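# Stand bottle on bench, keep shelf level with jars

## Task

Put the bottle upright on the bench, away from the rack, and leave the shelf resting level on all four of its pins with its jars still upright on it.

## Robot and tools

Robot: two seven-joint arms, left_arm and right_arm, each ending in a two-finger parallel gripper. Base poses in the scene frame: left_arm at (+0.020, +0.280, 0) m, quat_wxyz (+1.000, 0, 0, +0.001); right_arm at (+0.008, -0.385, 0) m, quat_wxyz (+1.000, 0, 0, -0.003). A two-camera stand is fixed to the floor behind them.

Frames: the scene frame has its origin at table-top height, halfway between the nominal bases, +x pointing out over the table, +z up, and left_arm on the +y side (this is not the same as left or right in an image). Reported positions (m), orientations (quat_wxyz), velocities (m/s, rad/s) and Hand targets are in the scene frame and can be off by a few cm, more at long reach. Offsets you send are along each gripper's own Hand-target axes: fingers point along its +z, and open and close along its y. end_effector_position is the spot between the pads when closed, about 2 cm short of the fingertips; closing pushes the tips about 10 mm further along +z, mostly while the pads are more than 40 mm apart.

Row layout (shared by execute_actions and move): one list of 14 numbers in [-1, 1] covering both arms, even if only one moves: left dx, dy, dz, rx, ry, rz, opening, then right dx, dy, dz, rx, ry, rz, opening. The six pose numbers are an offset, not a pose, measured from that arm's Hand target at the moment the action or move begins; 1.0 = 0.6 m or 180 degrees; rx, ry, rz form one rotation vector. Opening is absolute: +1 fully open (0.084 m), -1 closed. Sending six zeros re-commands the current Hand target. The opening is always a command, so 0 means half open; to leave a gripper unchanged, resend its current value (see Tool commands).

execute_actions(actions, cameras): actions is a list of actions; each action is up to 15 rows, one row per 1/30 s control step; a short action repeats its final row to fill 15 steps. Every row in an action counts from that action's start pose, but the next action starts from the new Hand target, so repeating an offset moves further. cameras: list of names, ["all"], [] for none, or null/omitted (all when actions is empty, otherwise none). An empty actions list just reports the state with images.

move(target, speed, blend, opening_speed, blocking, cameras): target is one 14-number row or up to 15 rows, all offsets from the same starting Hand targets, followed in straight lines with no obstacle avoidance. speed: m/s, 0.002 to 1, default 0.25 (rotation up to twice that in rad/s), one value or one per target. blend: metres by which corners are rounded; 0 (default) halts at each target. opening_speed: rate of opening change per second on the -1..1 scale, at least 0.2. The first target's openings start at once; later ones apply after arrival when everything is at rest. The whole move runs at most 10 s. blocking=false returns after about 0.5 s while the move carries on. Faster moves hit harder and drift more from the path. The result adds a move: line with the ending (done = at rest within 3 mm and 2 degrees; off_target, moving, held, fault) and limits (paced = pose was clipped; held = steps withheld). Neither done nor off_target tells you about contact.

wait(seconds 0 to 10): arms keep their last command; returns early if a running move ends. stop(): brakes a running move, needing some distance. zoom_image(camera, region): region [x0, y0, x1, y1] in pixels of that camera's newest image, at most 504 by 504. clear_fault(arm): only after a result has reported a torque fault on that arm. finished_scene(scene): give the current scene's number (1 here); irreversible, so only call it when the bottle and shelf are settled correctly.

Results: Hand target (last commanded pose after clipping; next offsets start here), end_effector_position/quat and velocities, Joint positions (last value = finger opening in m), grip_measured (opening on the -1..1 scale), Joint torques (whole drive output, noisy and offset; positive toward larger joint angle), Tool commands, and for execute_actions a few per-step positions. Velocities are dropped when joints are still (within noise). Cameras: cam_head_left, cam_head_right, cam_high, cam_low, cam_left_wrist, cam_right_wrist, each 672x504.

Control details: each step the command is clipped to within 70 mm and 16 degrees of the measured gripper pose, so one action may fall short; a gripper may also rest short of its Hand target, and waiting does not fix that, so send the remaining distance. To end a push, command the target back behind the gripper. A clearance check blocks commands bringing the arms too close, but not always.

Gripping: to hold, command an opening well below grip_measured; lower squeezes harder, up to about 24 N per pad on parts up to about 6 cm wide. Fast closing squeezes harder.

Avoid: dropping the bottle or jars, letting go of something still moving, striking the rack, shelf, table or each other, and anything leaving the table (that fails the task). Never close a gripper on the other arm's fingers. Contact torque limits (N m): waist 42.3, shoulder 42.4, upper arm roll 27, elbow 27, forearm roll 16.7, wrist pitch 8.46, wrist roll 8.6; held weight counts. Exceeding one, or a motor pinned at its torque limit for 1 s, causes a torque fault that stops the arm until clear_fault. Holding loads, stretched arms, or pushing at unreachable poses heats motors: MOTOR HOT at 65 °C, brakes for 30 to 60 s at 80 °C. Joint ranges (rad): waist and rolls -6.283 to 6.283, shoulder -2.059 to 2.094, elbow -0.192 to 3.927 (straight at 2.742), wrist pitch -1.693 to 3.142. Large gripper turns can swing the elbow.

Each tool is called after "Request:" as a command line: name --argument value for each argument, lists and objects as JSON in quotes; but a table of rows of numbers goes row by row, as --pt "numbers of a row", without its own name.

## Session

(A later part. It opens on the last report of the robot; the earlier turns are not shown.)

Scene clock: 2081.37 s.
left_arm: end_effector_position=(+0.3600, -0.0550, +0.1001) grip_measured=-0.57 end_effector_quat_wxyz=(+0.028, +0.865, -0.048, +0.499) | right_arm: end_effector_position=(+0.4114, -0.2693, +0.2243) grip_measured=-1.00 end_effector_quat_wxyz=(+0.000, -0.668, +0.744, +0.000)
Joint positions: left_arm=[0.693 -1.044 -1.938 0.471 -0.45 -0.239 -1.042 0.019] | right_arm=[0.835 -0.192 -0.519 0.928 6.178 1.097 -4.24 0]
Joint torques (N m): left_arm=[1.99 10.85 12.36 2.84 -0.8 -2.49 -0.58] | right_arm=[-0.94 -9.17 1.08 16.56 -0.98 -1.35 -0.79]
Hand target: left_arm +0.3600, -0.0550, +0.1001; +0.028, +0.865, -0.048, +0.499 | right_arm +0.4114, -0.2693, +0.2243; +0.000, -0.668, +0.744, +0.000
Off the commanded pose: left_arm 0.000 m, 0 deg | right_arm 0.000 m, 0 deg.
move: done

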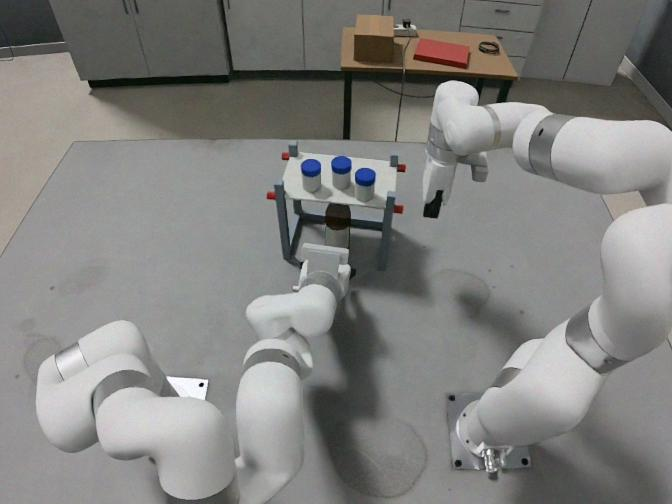

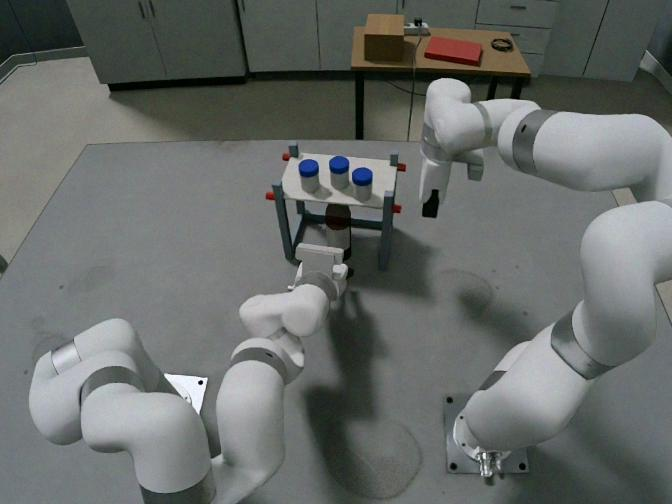

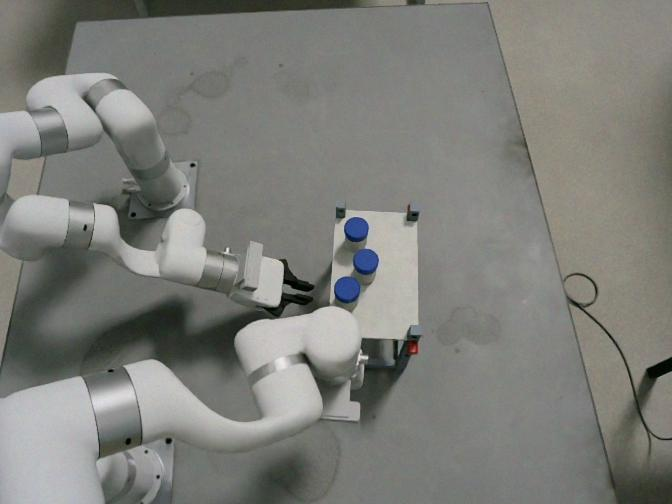

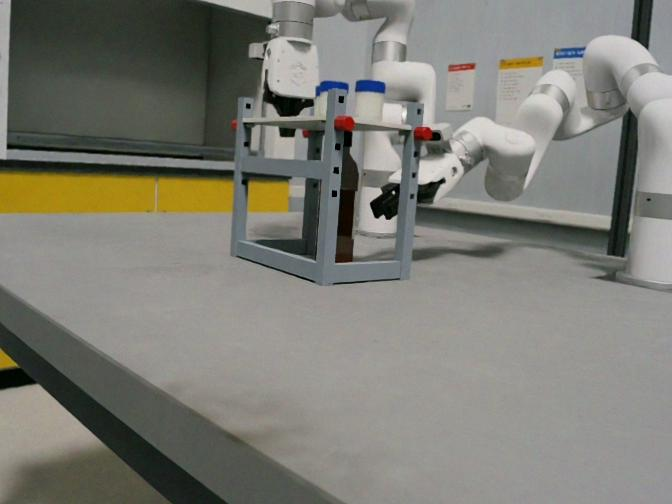

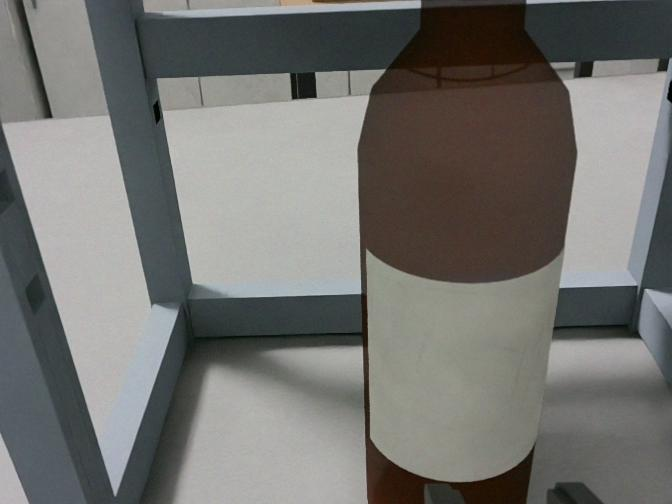

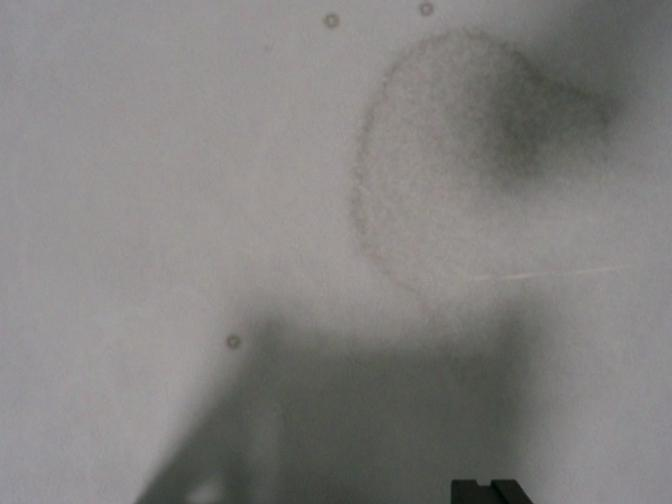

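Request:
move --pt "0 0 0 0 0 0 1 0 0 0 0 0 0 -1" --pt "0.0492 0 0.1352 0 0 0 1 0 0 0 0 0 0 -1" --speed '[0.1,0.1]' --opening_speed 2 --cameras '["cam_left_wrist","cam_high","cam_low","cam_head_left"]'

Request:
zoom_image --camera "cam_low" --region '[290, 90, 450, 280]'

Scene clock: 2114.93 s.
left_arm: end_effector_position=(+0.4444, -0.0645, +0.0851) grip_measured=+1.00 end_effector_quat_wxyz=(+0.028, +0.865, -0.048, +0.499) | right_arm: end_effector_position=(+0.4114, -0.2693, +0.2243) grip_measured=-1.00 end_effector_quat_wxyz=(+0.000, -0.668, +0.744, +0.000)
Joint positions: left_arm=[1.089 -1.049 -2.038 0.667 -0.324 -0.372 -1.011 0.084] | right_arm=[0.835 -0.192 -0.519 0.928 6.178 1.097 -4.24 0]
Joint torques (N m): left_arm=[2.23 14.78 13.4 3.83 -0.65 -2.63 0.32] | right_arm=[-0.98 -9.18 1.04 16.62 -0.85 -1.32 -0.78]
Hand target: left_arm +0.4445, -0.0645, +0.0851; +0.028, +0.865, -0.048, +0.499 | right_arm +0.4114, -0.2693, +0.2243; +0.000, -0.668, +0.744, +0.000
Off the commanded pose: left_arm 0.000 m, 0 deg | right_arm 0.000 m, 0 deg.
move: done
Images, in order (width x height): cam_head_left 672x504, cam_high 672x504, cam_low 672x504, cam_left_wrist 672x504.

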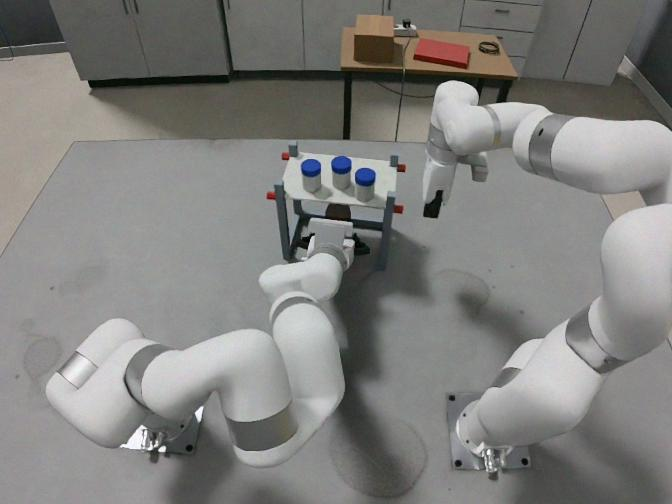

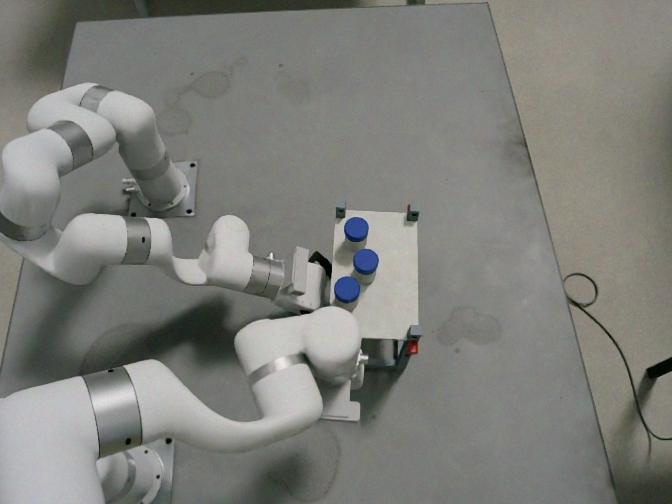

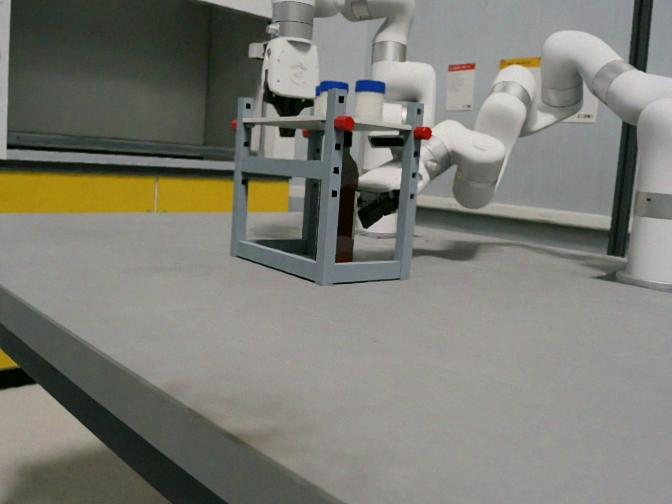

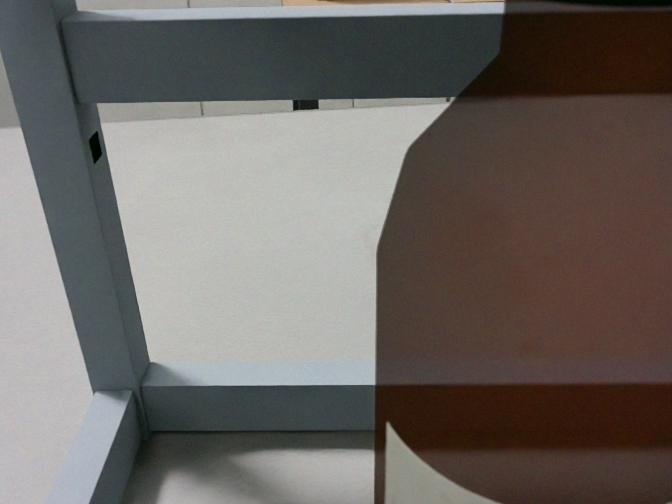

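Scaled by 2.653 from the camera's 672x504 image, which has a finer 960x720 frame.

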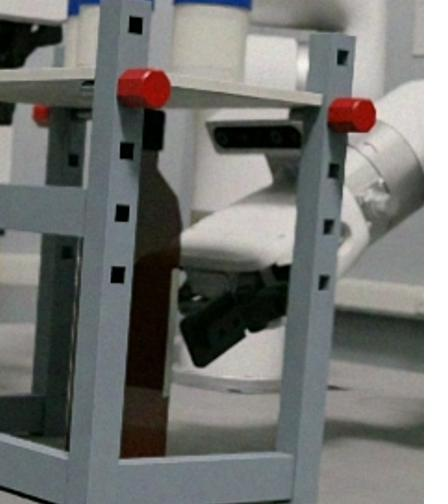

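Request:
move --pt "0.0050 0 0.0087 0 0 0 1 0 0 0 0 0 0 -1" --pt "0.0050 0 0.0087 0 0 0 -0.3 0 0 0 0 0 0 -1" --speed '[0.05,0.05]' --opening_speed 0.7 --cameras '["cam_left_wrist","cam_low","cam_head_left"]'

Request:
zoom_image --camera "cam_low" --region '[290, 90, 450, 280]'

Scene clock: 2145.97 s.
left_arm: end_effector_position=(+0.4504, -0.0652, +0.0851) grip_measured=+0.37 end_effector_quat_wxyz=(+0.028, +0.865, -0.048, +0.499) | right_arm: end_effector_position=(+0.4114, -0.2693, +0.2243) grip_measured=-1.00 end_effector_quat_wxyz=(+0.000, -0.668, +0.744, +0.000)
Joint positions: left_arm=[1.113 -1.049 -2.042 0.682 -0.315 -0.376 -1.008 0.06] | right_arm=[0.835 -0.192 -0.519 0.928 6.178 1.097 -4.24 0]
Joint torques (N m): left_arm=[1.56 16.52 13.75 1.96 -1.66 -0.47 0.37] | right_arm=[-0.96 -9.12 1.18 16.67 -0.99 -1.58 -0.95]
Hand target: left_arm +0.4504, -0.0652, +0.0851; +0.028, +0.865, -0.048, +0.499 | right_arm +0.4114, -0.2693, +0.2243; +0.000, -0.668, +0.744, +0.000
Off the commanded pose: left_arm 0.000 m, 0 deg | right_arm 0.000 m, 0 deg.
move: done
Images, in order (width x height): cam_head_left 672x504, cam_low 672x504, cam_left_wrist 672x504.

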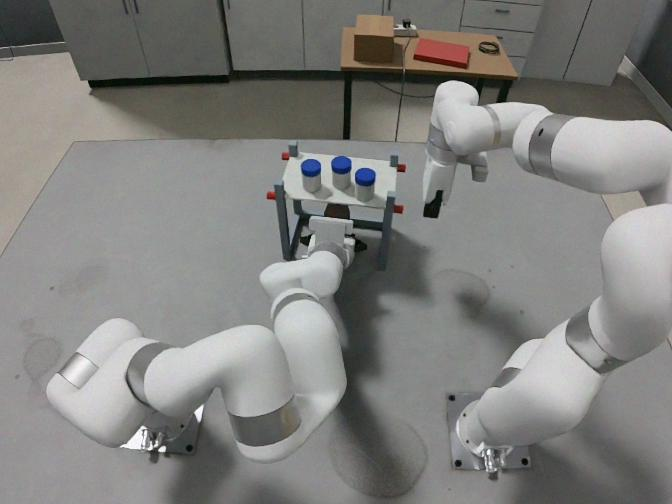

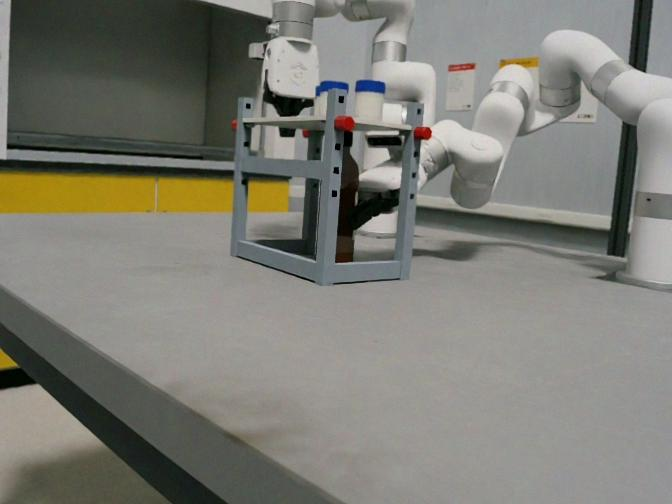

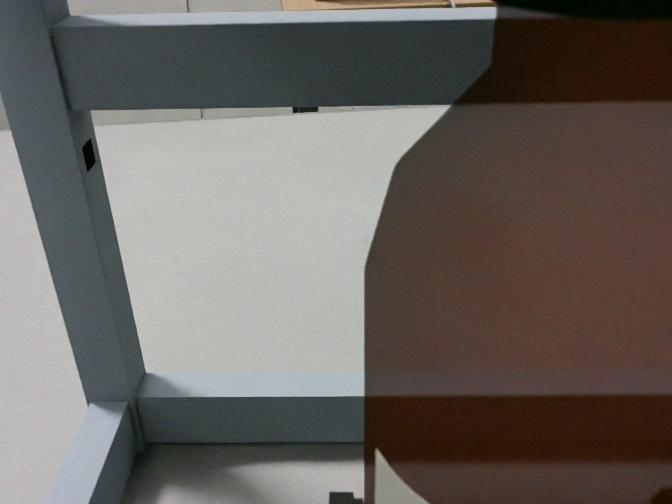

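Scaled by 2.653 from the camera's 672x504 image, which has a finer 960x720 frame.

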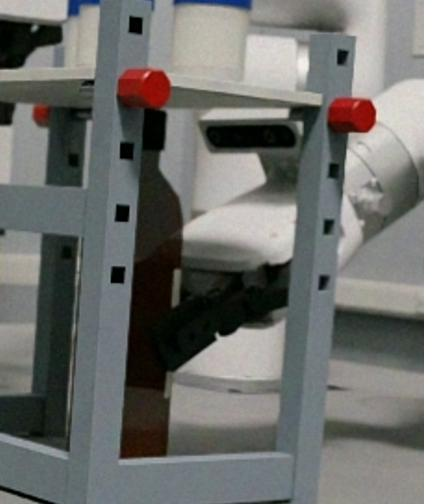

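Request:
move --pt "0 0 0 0 0 0 -0.7 0 0 0 0 0 0 -1" --pt "0.0022 0 -0.0013 0 0 0 -0.7 0 0 0 0 0 0 -1" --pt "-0.0478 0 -0.0879 0 0 0 -0.7 0 0 0 0 0 0 -1" --speed '[0.05,0.03,0.06]' --opening_speed 1 --cameras '["cam_left_wrist","cam_low","cam_head_left"]'

Request:
zoom_image --camera "cam_low" --region '[290, 90, 450, 280]'

Scene clock: 2167.67 s.
left_arm: end_effector_position=(+0.3908, -0.0585, +0.0866) grip_measured=+0.37 end_effector_quat_wxyz=(+0.028, +0.865, -0.048, +0.499) | right_arm: end_effector_position=(+0.4114, -0.2693, +0.2243) grip_measured=-1.00 end_effector_quat_wxyz=(+0.000, -0.668, +0.744, +0.000)
Joint positions: left_arm=[0.865 -1.054 -2.003 0.543 -0.41 -0.315 -1.041 0.06] | right_arm=[0.835 -0.192 -0.519 0.928 6.178 1.097 -4.24 0]
Joint torques (N m): left_arm=[-1.44 12.64 16.46 1.56 -3.87 -0.98 -0.61] | right_arm=[-0.6 -9.11 1.32 16.77 -0.79 -1.66 -0.77]
Hand target: left_arm +0.3908, -0.0585, +0.0866; +0.028, +0.865, -0.048, +0.499 | right_arm +0.4114, -0.2693, +0.2243; +0.000, -0.668, +0.744, +0.000
Off the commanded pose: left_arm 0.000 m, 0 deg | right_arm 0.000 m, 0 deg.
move: done
Images, in order (width x height): cam_head_left 672x504, cam_low 672x504, cam_left_wrist 672x504.

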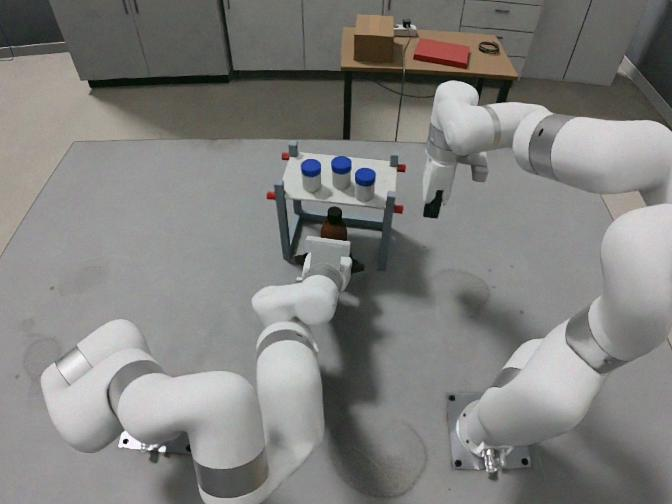

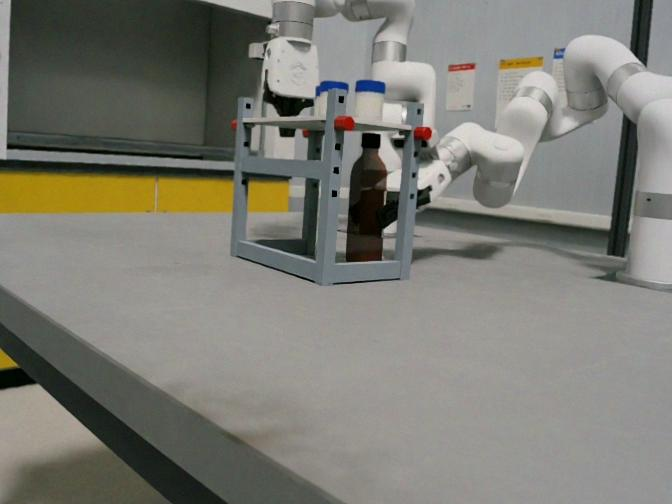

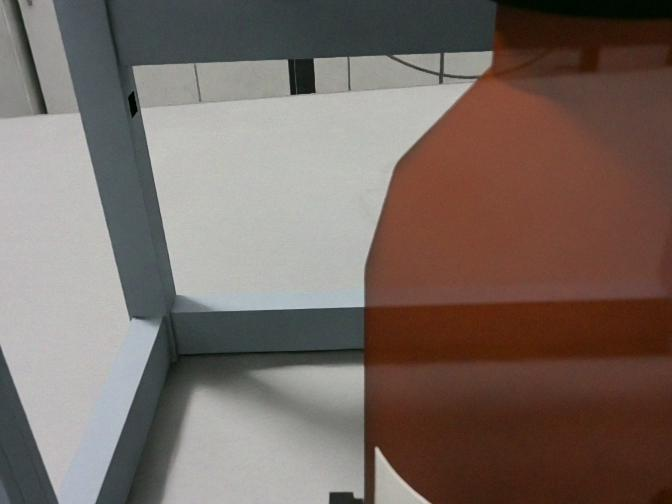

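Scaled by 2.653 from the camera's 672x504 image, which has a finer 960x720 frame.

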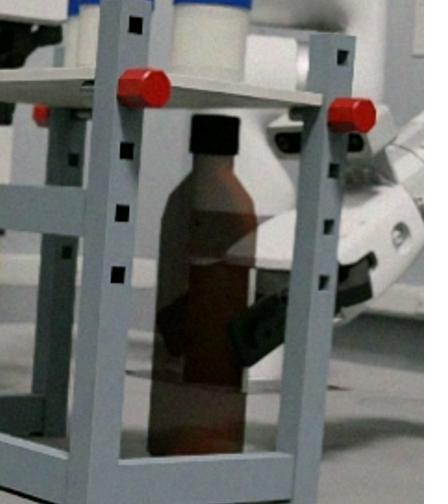

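Request:
move --pt "-0.0609 0.0339 -0.1154 0 0 0 -0.7 0 0 0 0 0 0 -1" --pt "-0.0668 0.0339 -0.1121 0 0 0 -0.7 0 0 0 0 0 0 -1" --speed '[0.1,0.03]' --cameras '["cam_left_wrist","cam_low","cam_head_left","cam_high"]'

Request:
zoom_image --camera "cam_low" --region '[310, 100, 470, 280]'

Scene clock: 2189.90 s.
left_arm: end_effector_position=(+0.3107, -0.0699, +0.0856) grip_measured=+0.37 end_effector_quat_wxyz=(+0.028, +0.865, -0.048, +0.499) | right_arm: end_effector_position=(+0.4114, -0.2693, +0.2243) grip_measured=-1.00 end_effector_quat_wxyz=(+0.000, -0.668, +0.744, +0.000)
Joint positions: left_arm=[0.494 -1.135 -1.954 0.469 -0.533 -0.086 -1.124 0.06] | right_arm=[0.835 -0.192 -0.519 0.928 6.178 1.097 -4.24 0]
Joint torques (N m): left_arm=[2.36 9.62 14.78 1.62 -3.28 -3.2 -0.62] | right_arm=[-0.67 -9.14 1.13 16.75 -0.93 -1.75 -0.72]
Hand target: left_arm +0.3107, -0.0699, +0.0855; +0.028, +0.865, -0.048, +0.499 | right_arm +0.4114, -0.2693, +0.2243; +0.000, -0.668, +0.744, +0.000
Off the commanded pose: left_arm 0.000 m, 0 deg | right_arm 0.000 m, 0 deg.
move: done
Images, in order (width x height): cam_head_left 672x504, cam_high 672x504, cam_low 672x504, cam_left_wrist 672x504.

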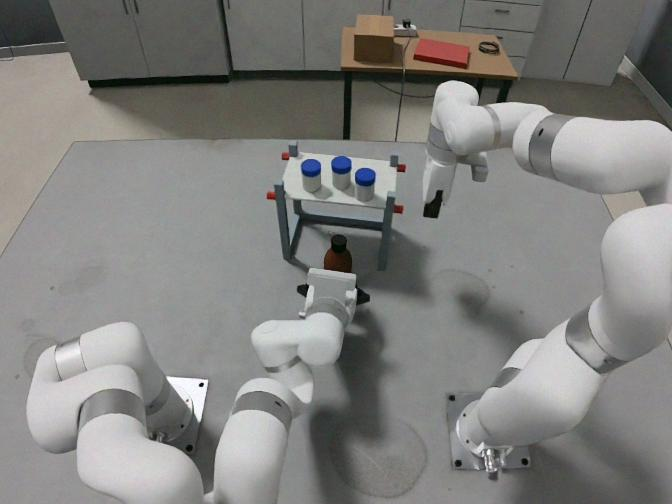

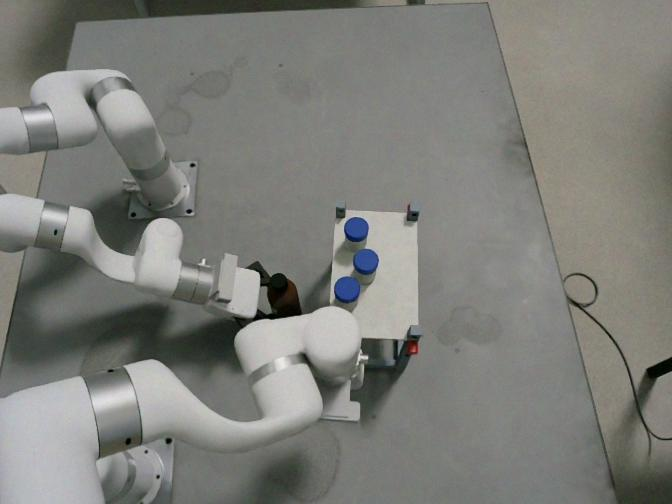

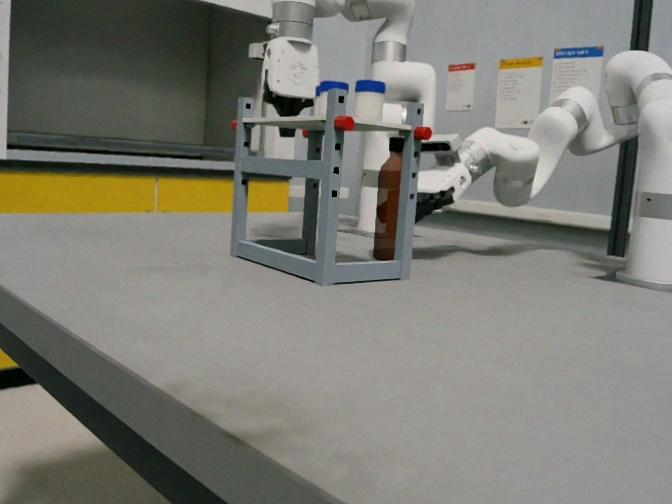

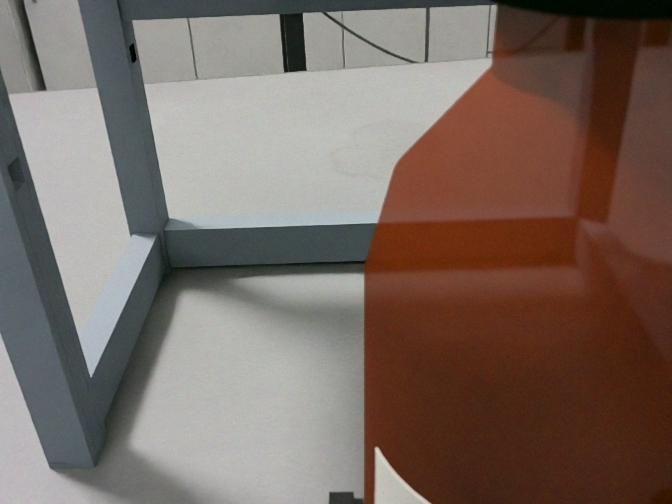

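Scaled by 2.800 from the camera's 672x504 image, which has a finer 960x720 frame.

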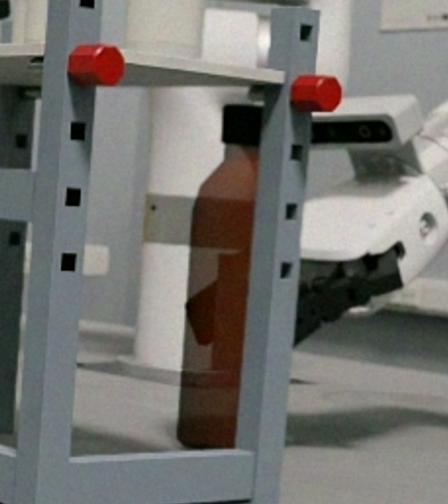

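Request:
move --pt "-0.0010 0 0.0006 0 0 0 -0.7 0 0 0 0 0 0 -1" --pt "-0.0010 0 0.0006 0 0 0 0.8 0 0 0 0 0 0 -1" --speed '[0.03,0.03]' --opening_speed 0.8 --cameras '["cam_left_wrist","cam_low","cam_head_left","cam_high"]'

Request:
zoom_image --camera "cam_low" --region '[310, 100, 470, 280]'

Request:
zoom_image --camera "cam_head_left" --region '[260, 130, 430, 300]'

Scene clock: 2204.00 s.
left_arm: end_effector_position=(+0.3108, -0.0700, +0.0849) grip_measured=+0.80 end_effector_quat_wxyz=(+0.028, +0.865, -0.048, +0.499) | right_arm: end_effector_position=(+0.4114, -0.2693, +0.2243) grip_measured=-1.00 end_effector_quat_wxyz=(+0.000, -0.668, +0.744, +0.000)
Joint positions: left_arm=[0.496 -1.136 -1.957 0.469 -0.534 -0.087 -1.125 0.077] | right_arm=[0.835 -0.192 -0.519 0.928 6.178 1.097 -4.24 0]
Joint torques (N m): left_arm=[0.19 13.02 13.06 0.97 -1.13 -0.65 -0.3] | right_arm=[-0.92 -8.69 1.52 16.95 -0.63 -1.9 -0.85]
Hand target: left_arm +0.3107, -0.0699, +0.0848; +0.028, +0.865, -0.048, +0.499 | right_arm +0.4114, -0.2693, +0.2243; +0.000, -0.668, +0.744, +0.000
Off the commanded pose: left_arm 0.000 m, 0 deg | right_arm 0.000 m, 0 deg.
move: done
Images, in order (width x height): cam_head_left 672x504, cam_high 672x504, cam_low 672x504, cam_left_wrist 672x504.

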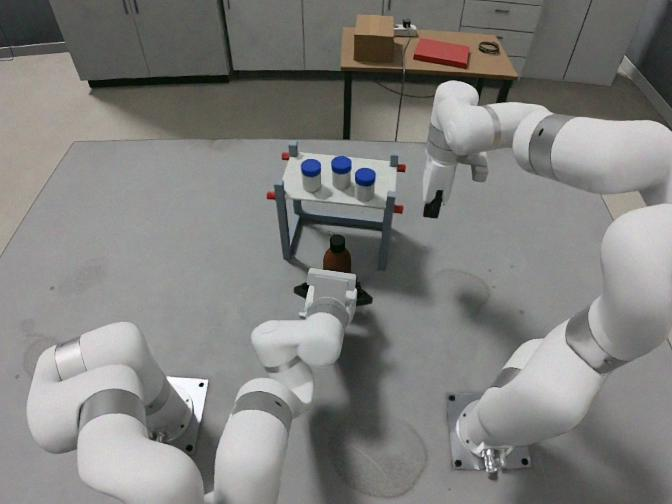

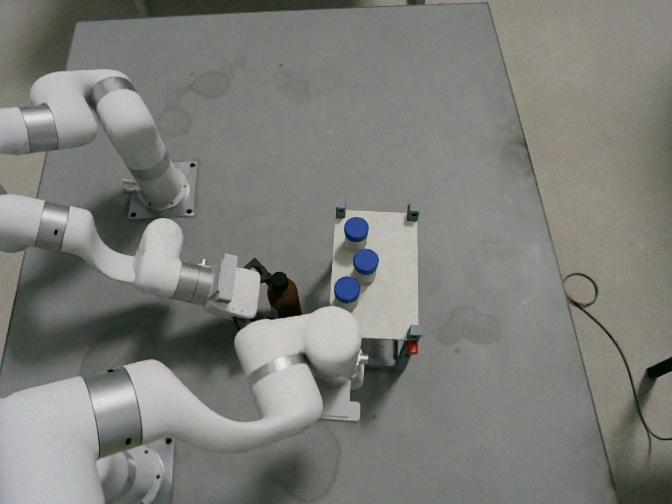

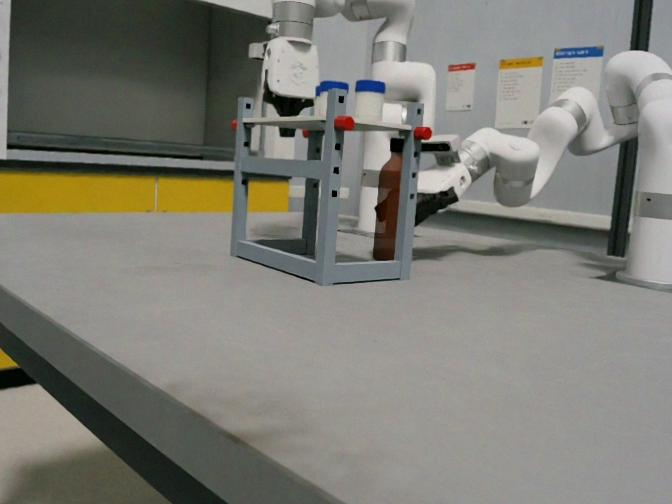

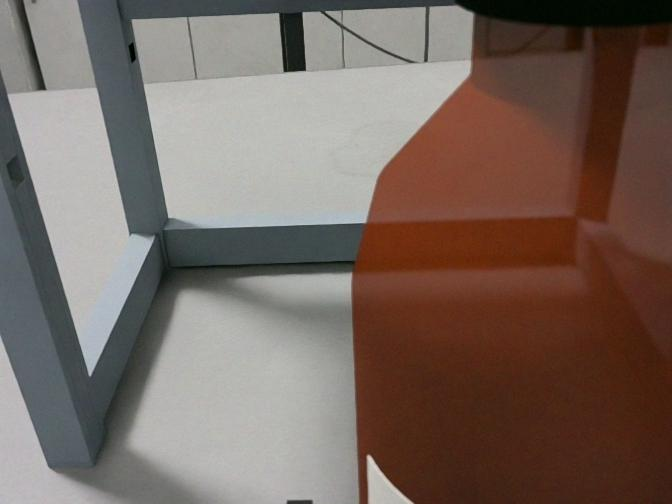

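Scaled by 2.800 from the camera's 672x504 image, which has a finer 960x720 frame.

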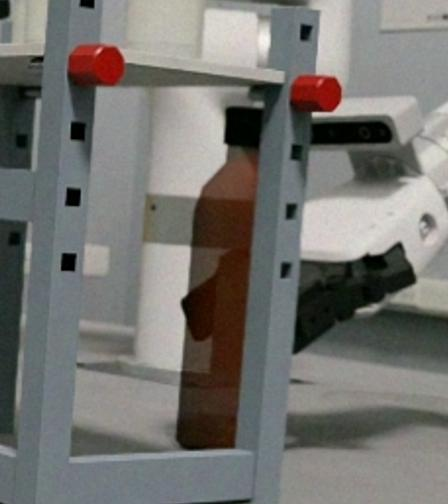

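Scaled by 2.965 from the camera's 672x504 image, which has a finer 960x720 frame.

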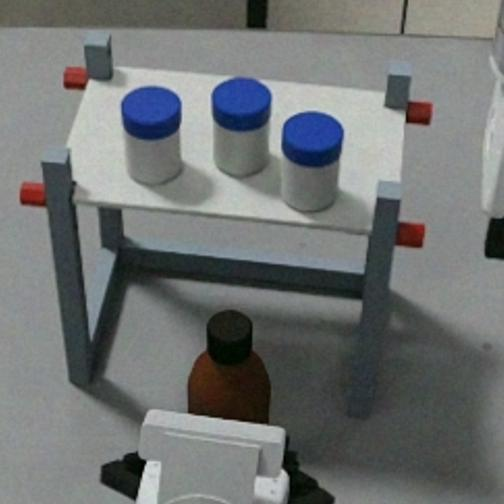

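Request:
move --pt "0 0 0 0 0 0 1 0 0 0 0 0 0 -1" --pt "0 0 -0.15 0 0 0 1 0.05 0 -0.1 0 0 0 -1" --speed '[0.05,0.1]' --opening_speed 1 --cameras '["all"]'

Request:
zoom_image --camera "cam_low" --region '[225, 80, 445, 290]'

Request:
zoom_image --camera "cam_head_left" --region '[260, 130, 430, 300]'

Scene clock: 2216.20 s.
left_arm: end_effector_position=(+0.2333, -0.0612, +0.1298) grip_measured=+1.00 end_effector_quat_wxyz=(+0.028, +0.865, -0.048, +0.499) | right_arm: end_effector_position=(+0.4082, -0.2992, +0.2842) grip_measured=-1.00 end_effector_quat_wxyz=(+0.000, -0.668, +0.744, +0.000)
Joint positions: left_arm=[0.025 -1.199 -1.736 0.371 -0.535 0.261 -1.167 0.084] | right_arm=[0.809 -0.276 -0.525 1.035 6.141 1.277 -4.27 0]
Joint torques (N m): left_arm=[-2.3 7.28 14.11 0.45 -0.16 -0.69 -0.6] | right_arm=[-0.91 -8.2 1.76 18.55 -0.89 -1.14 -0.87]
Hand target: left_arm +0.2333, -0.0612, +0.1298; +0.028, +0.865, -0.048, +0.499 | right_arm +0.4082, -0.2992, +0.2842; +0.000, -0.668, +0.744, +0.000
Off the commanded pose: left_arm 0.000 m, 0 deg | right_arm 0.000 m, 0 deg.
move: done

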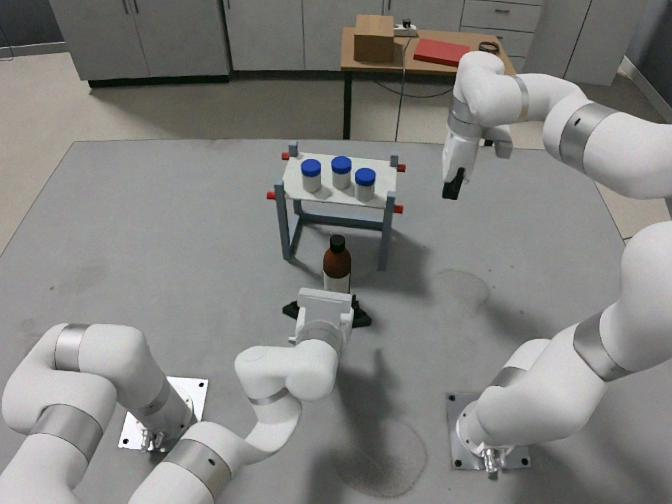

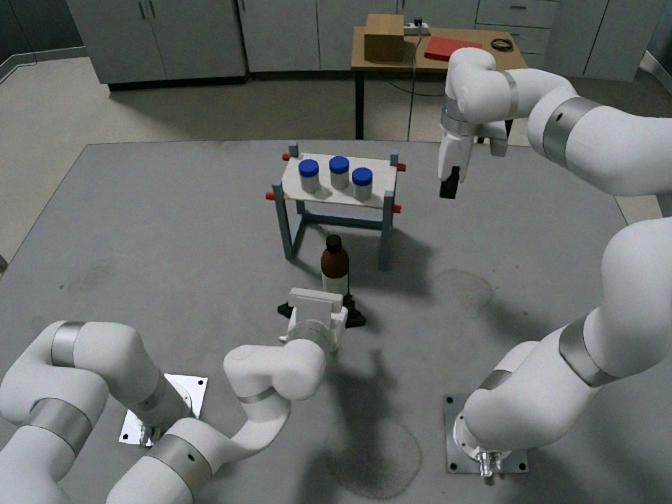

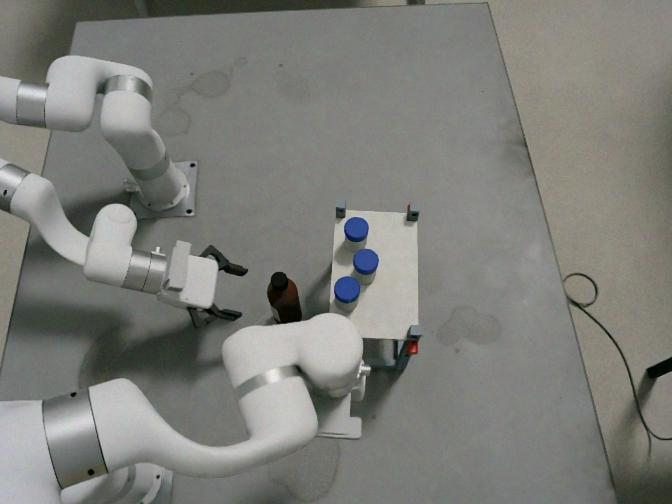

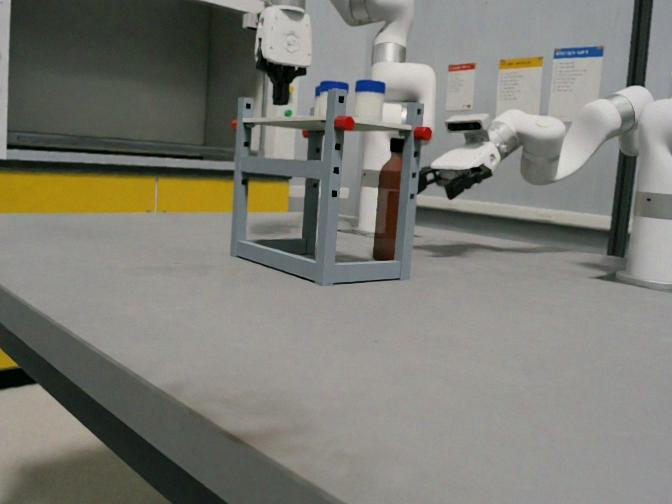

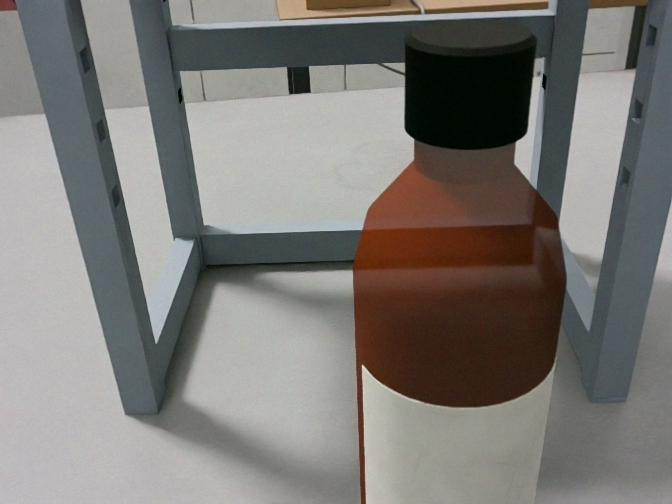

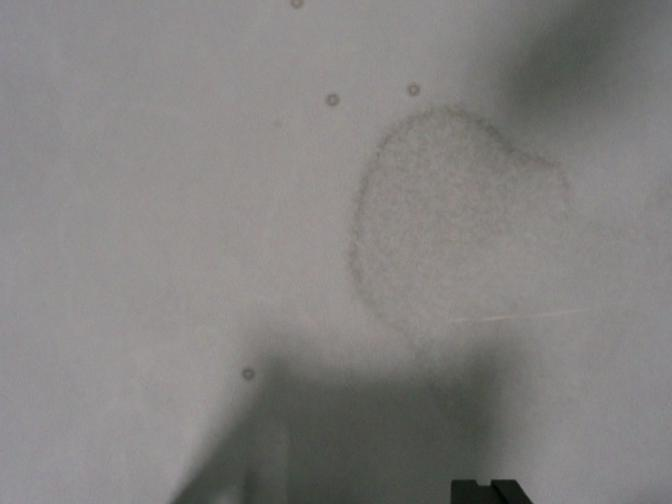

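Scaled by 2.291 from the camera's 672x504 image, which has a finer 960x720 frame.

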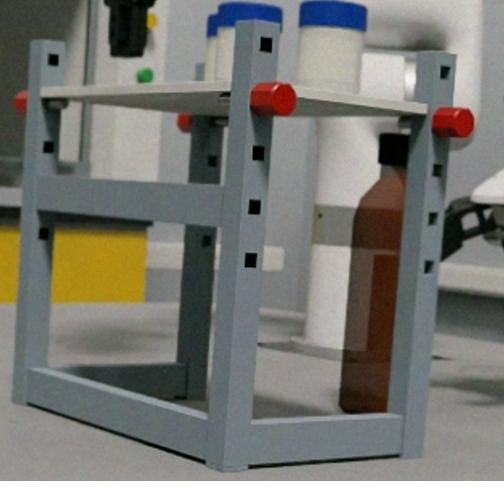

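Scaled by 2.965 from the camera's 672x504 image, which has a finer 960x720 frame.

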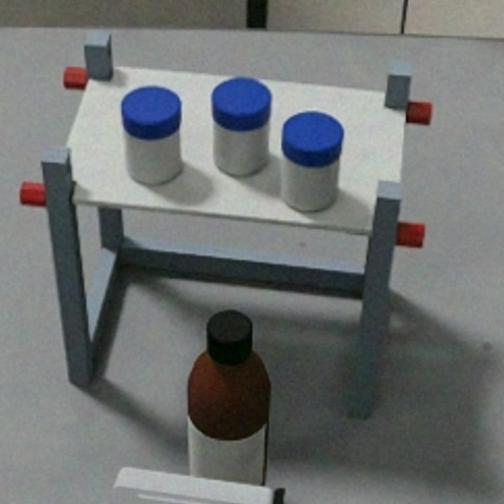

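Request:
finished_scene --scene 1

The scene is finished: the task was done.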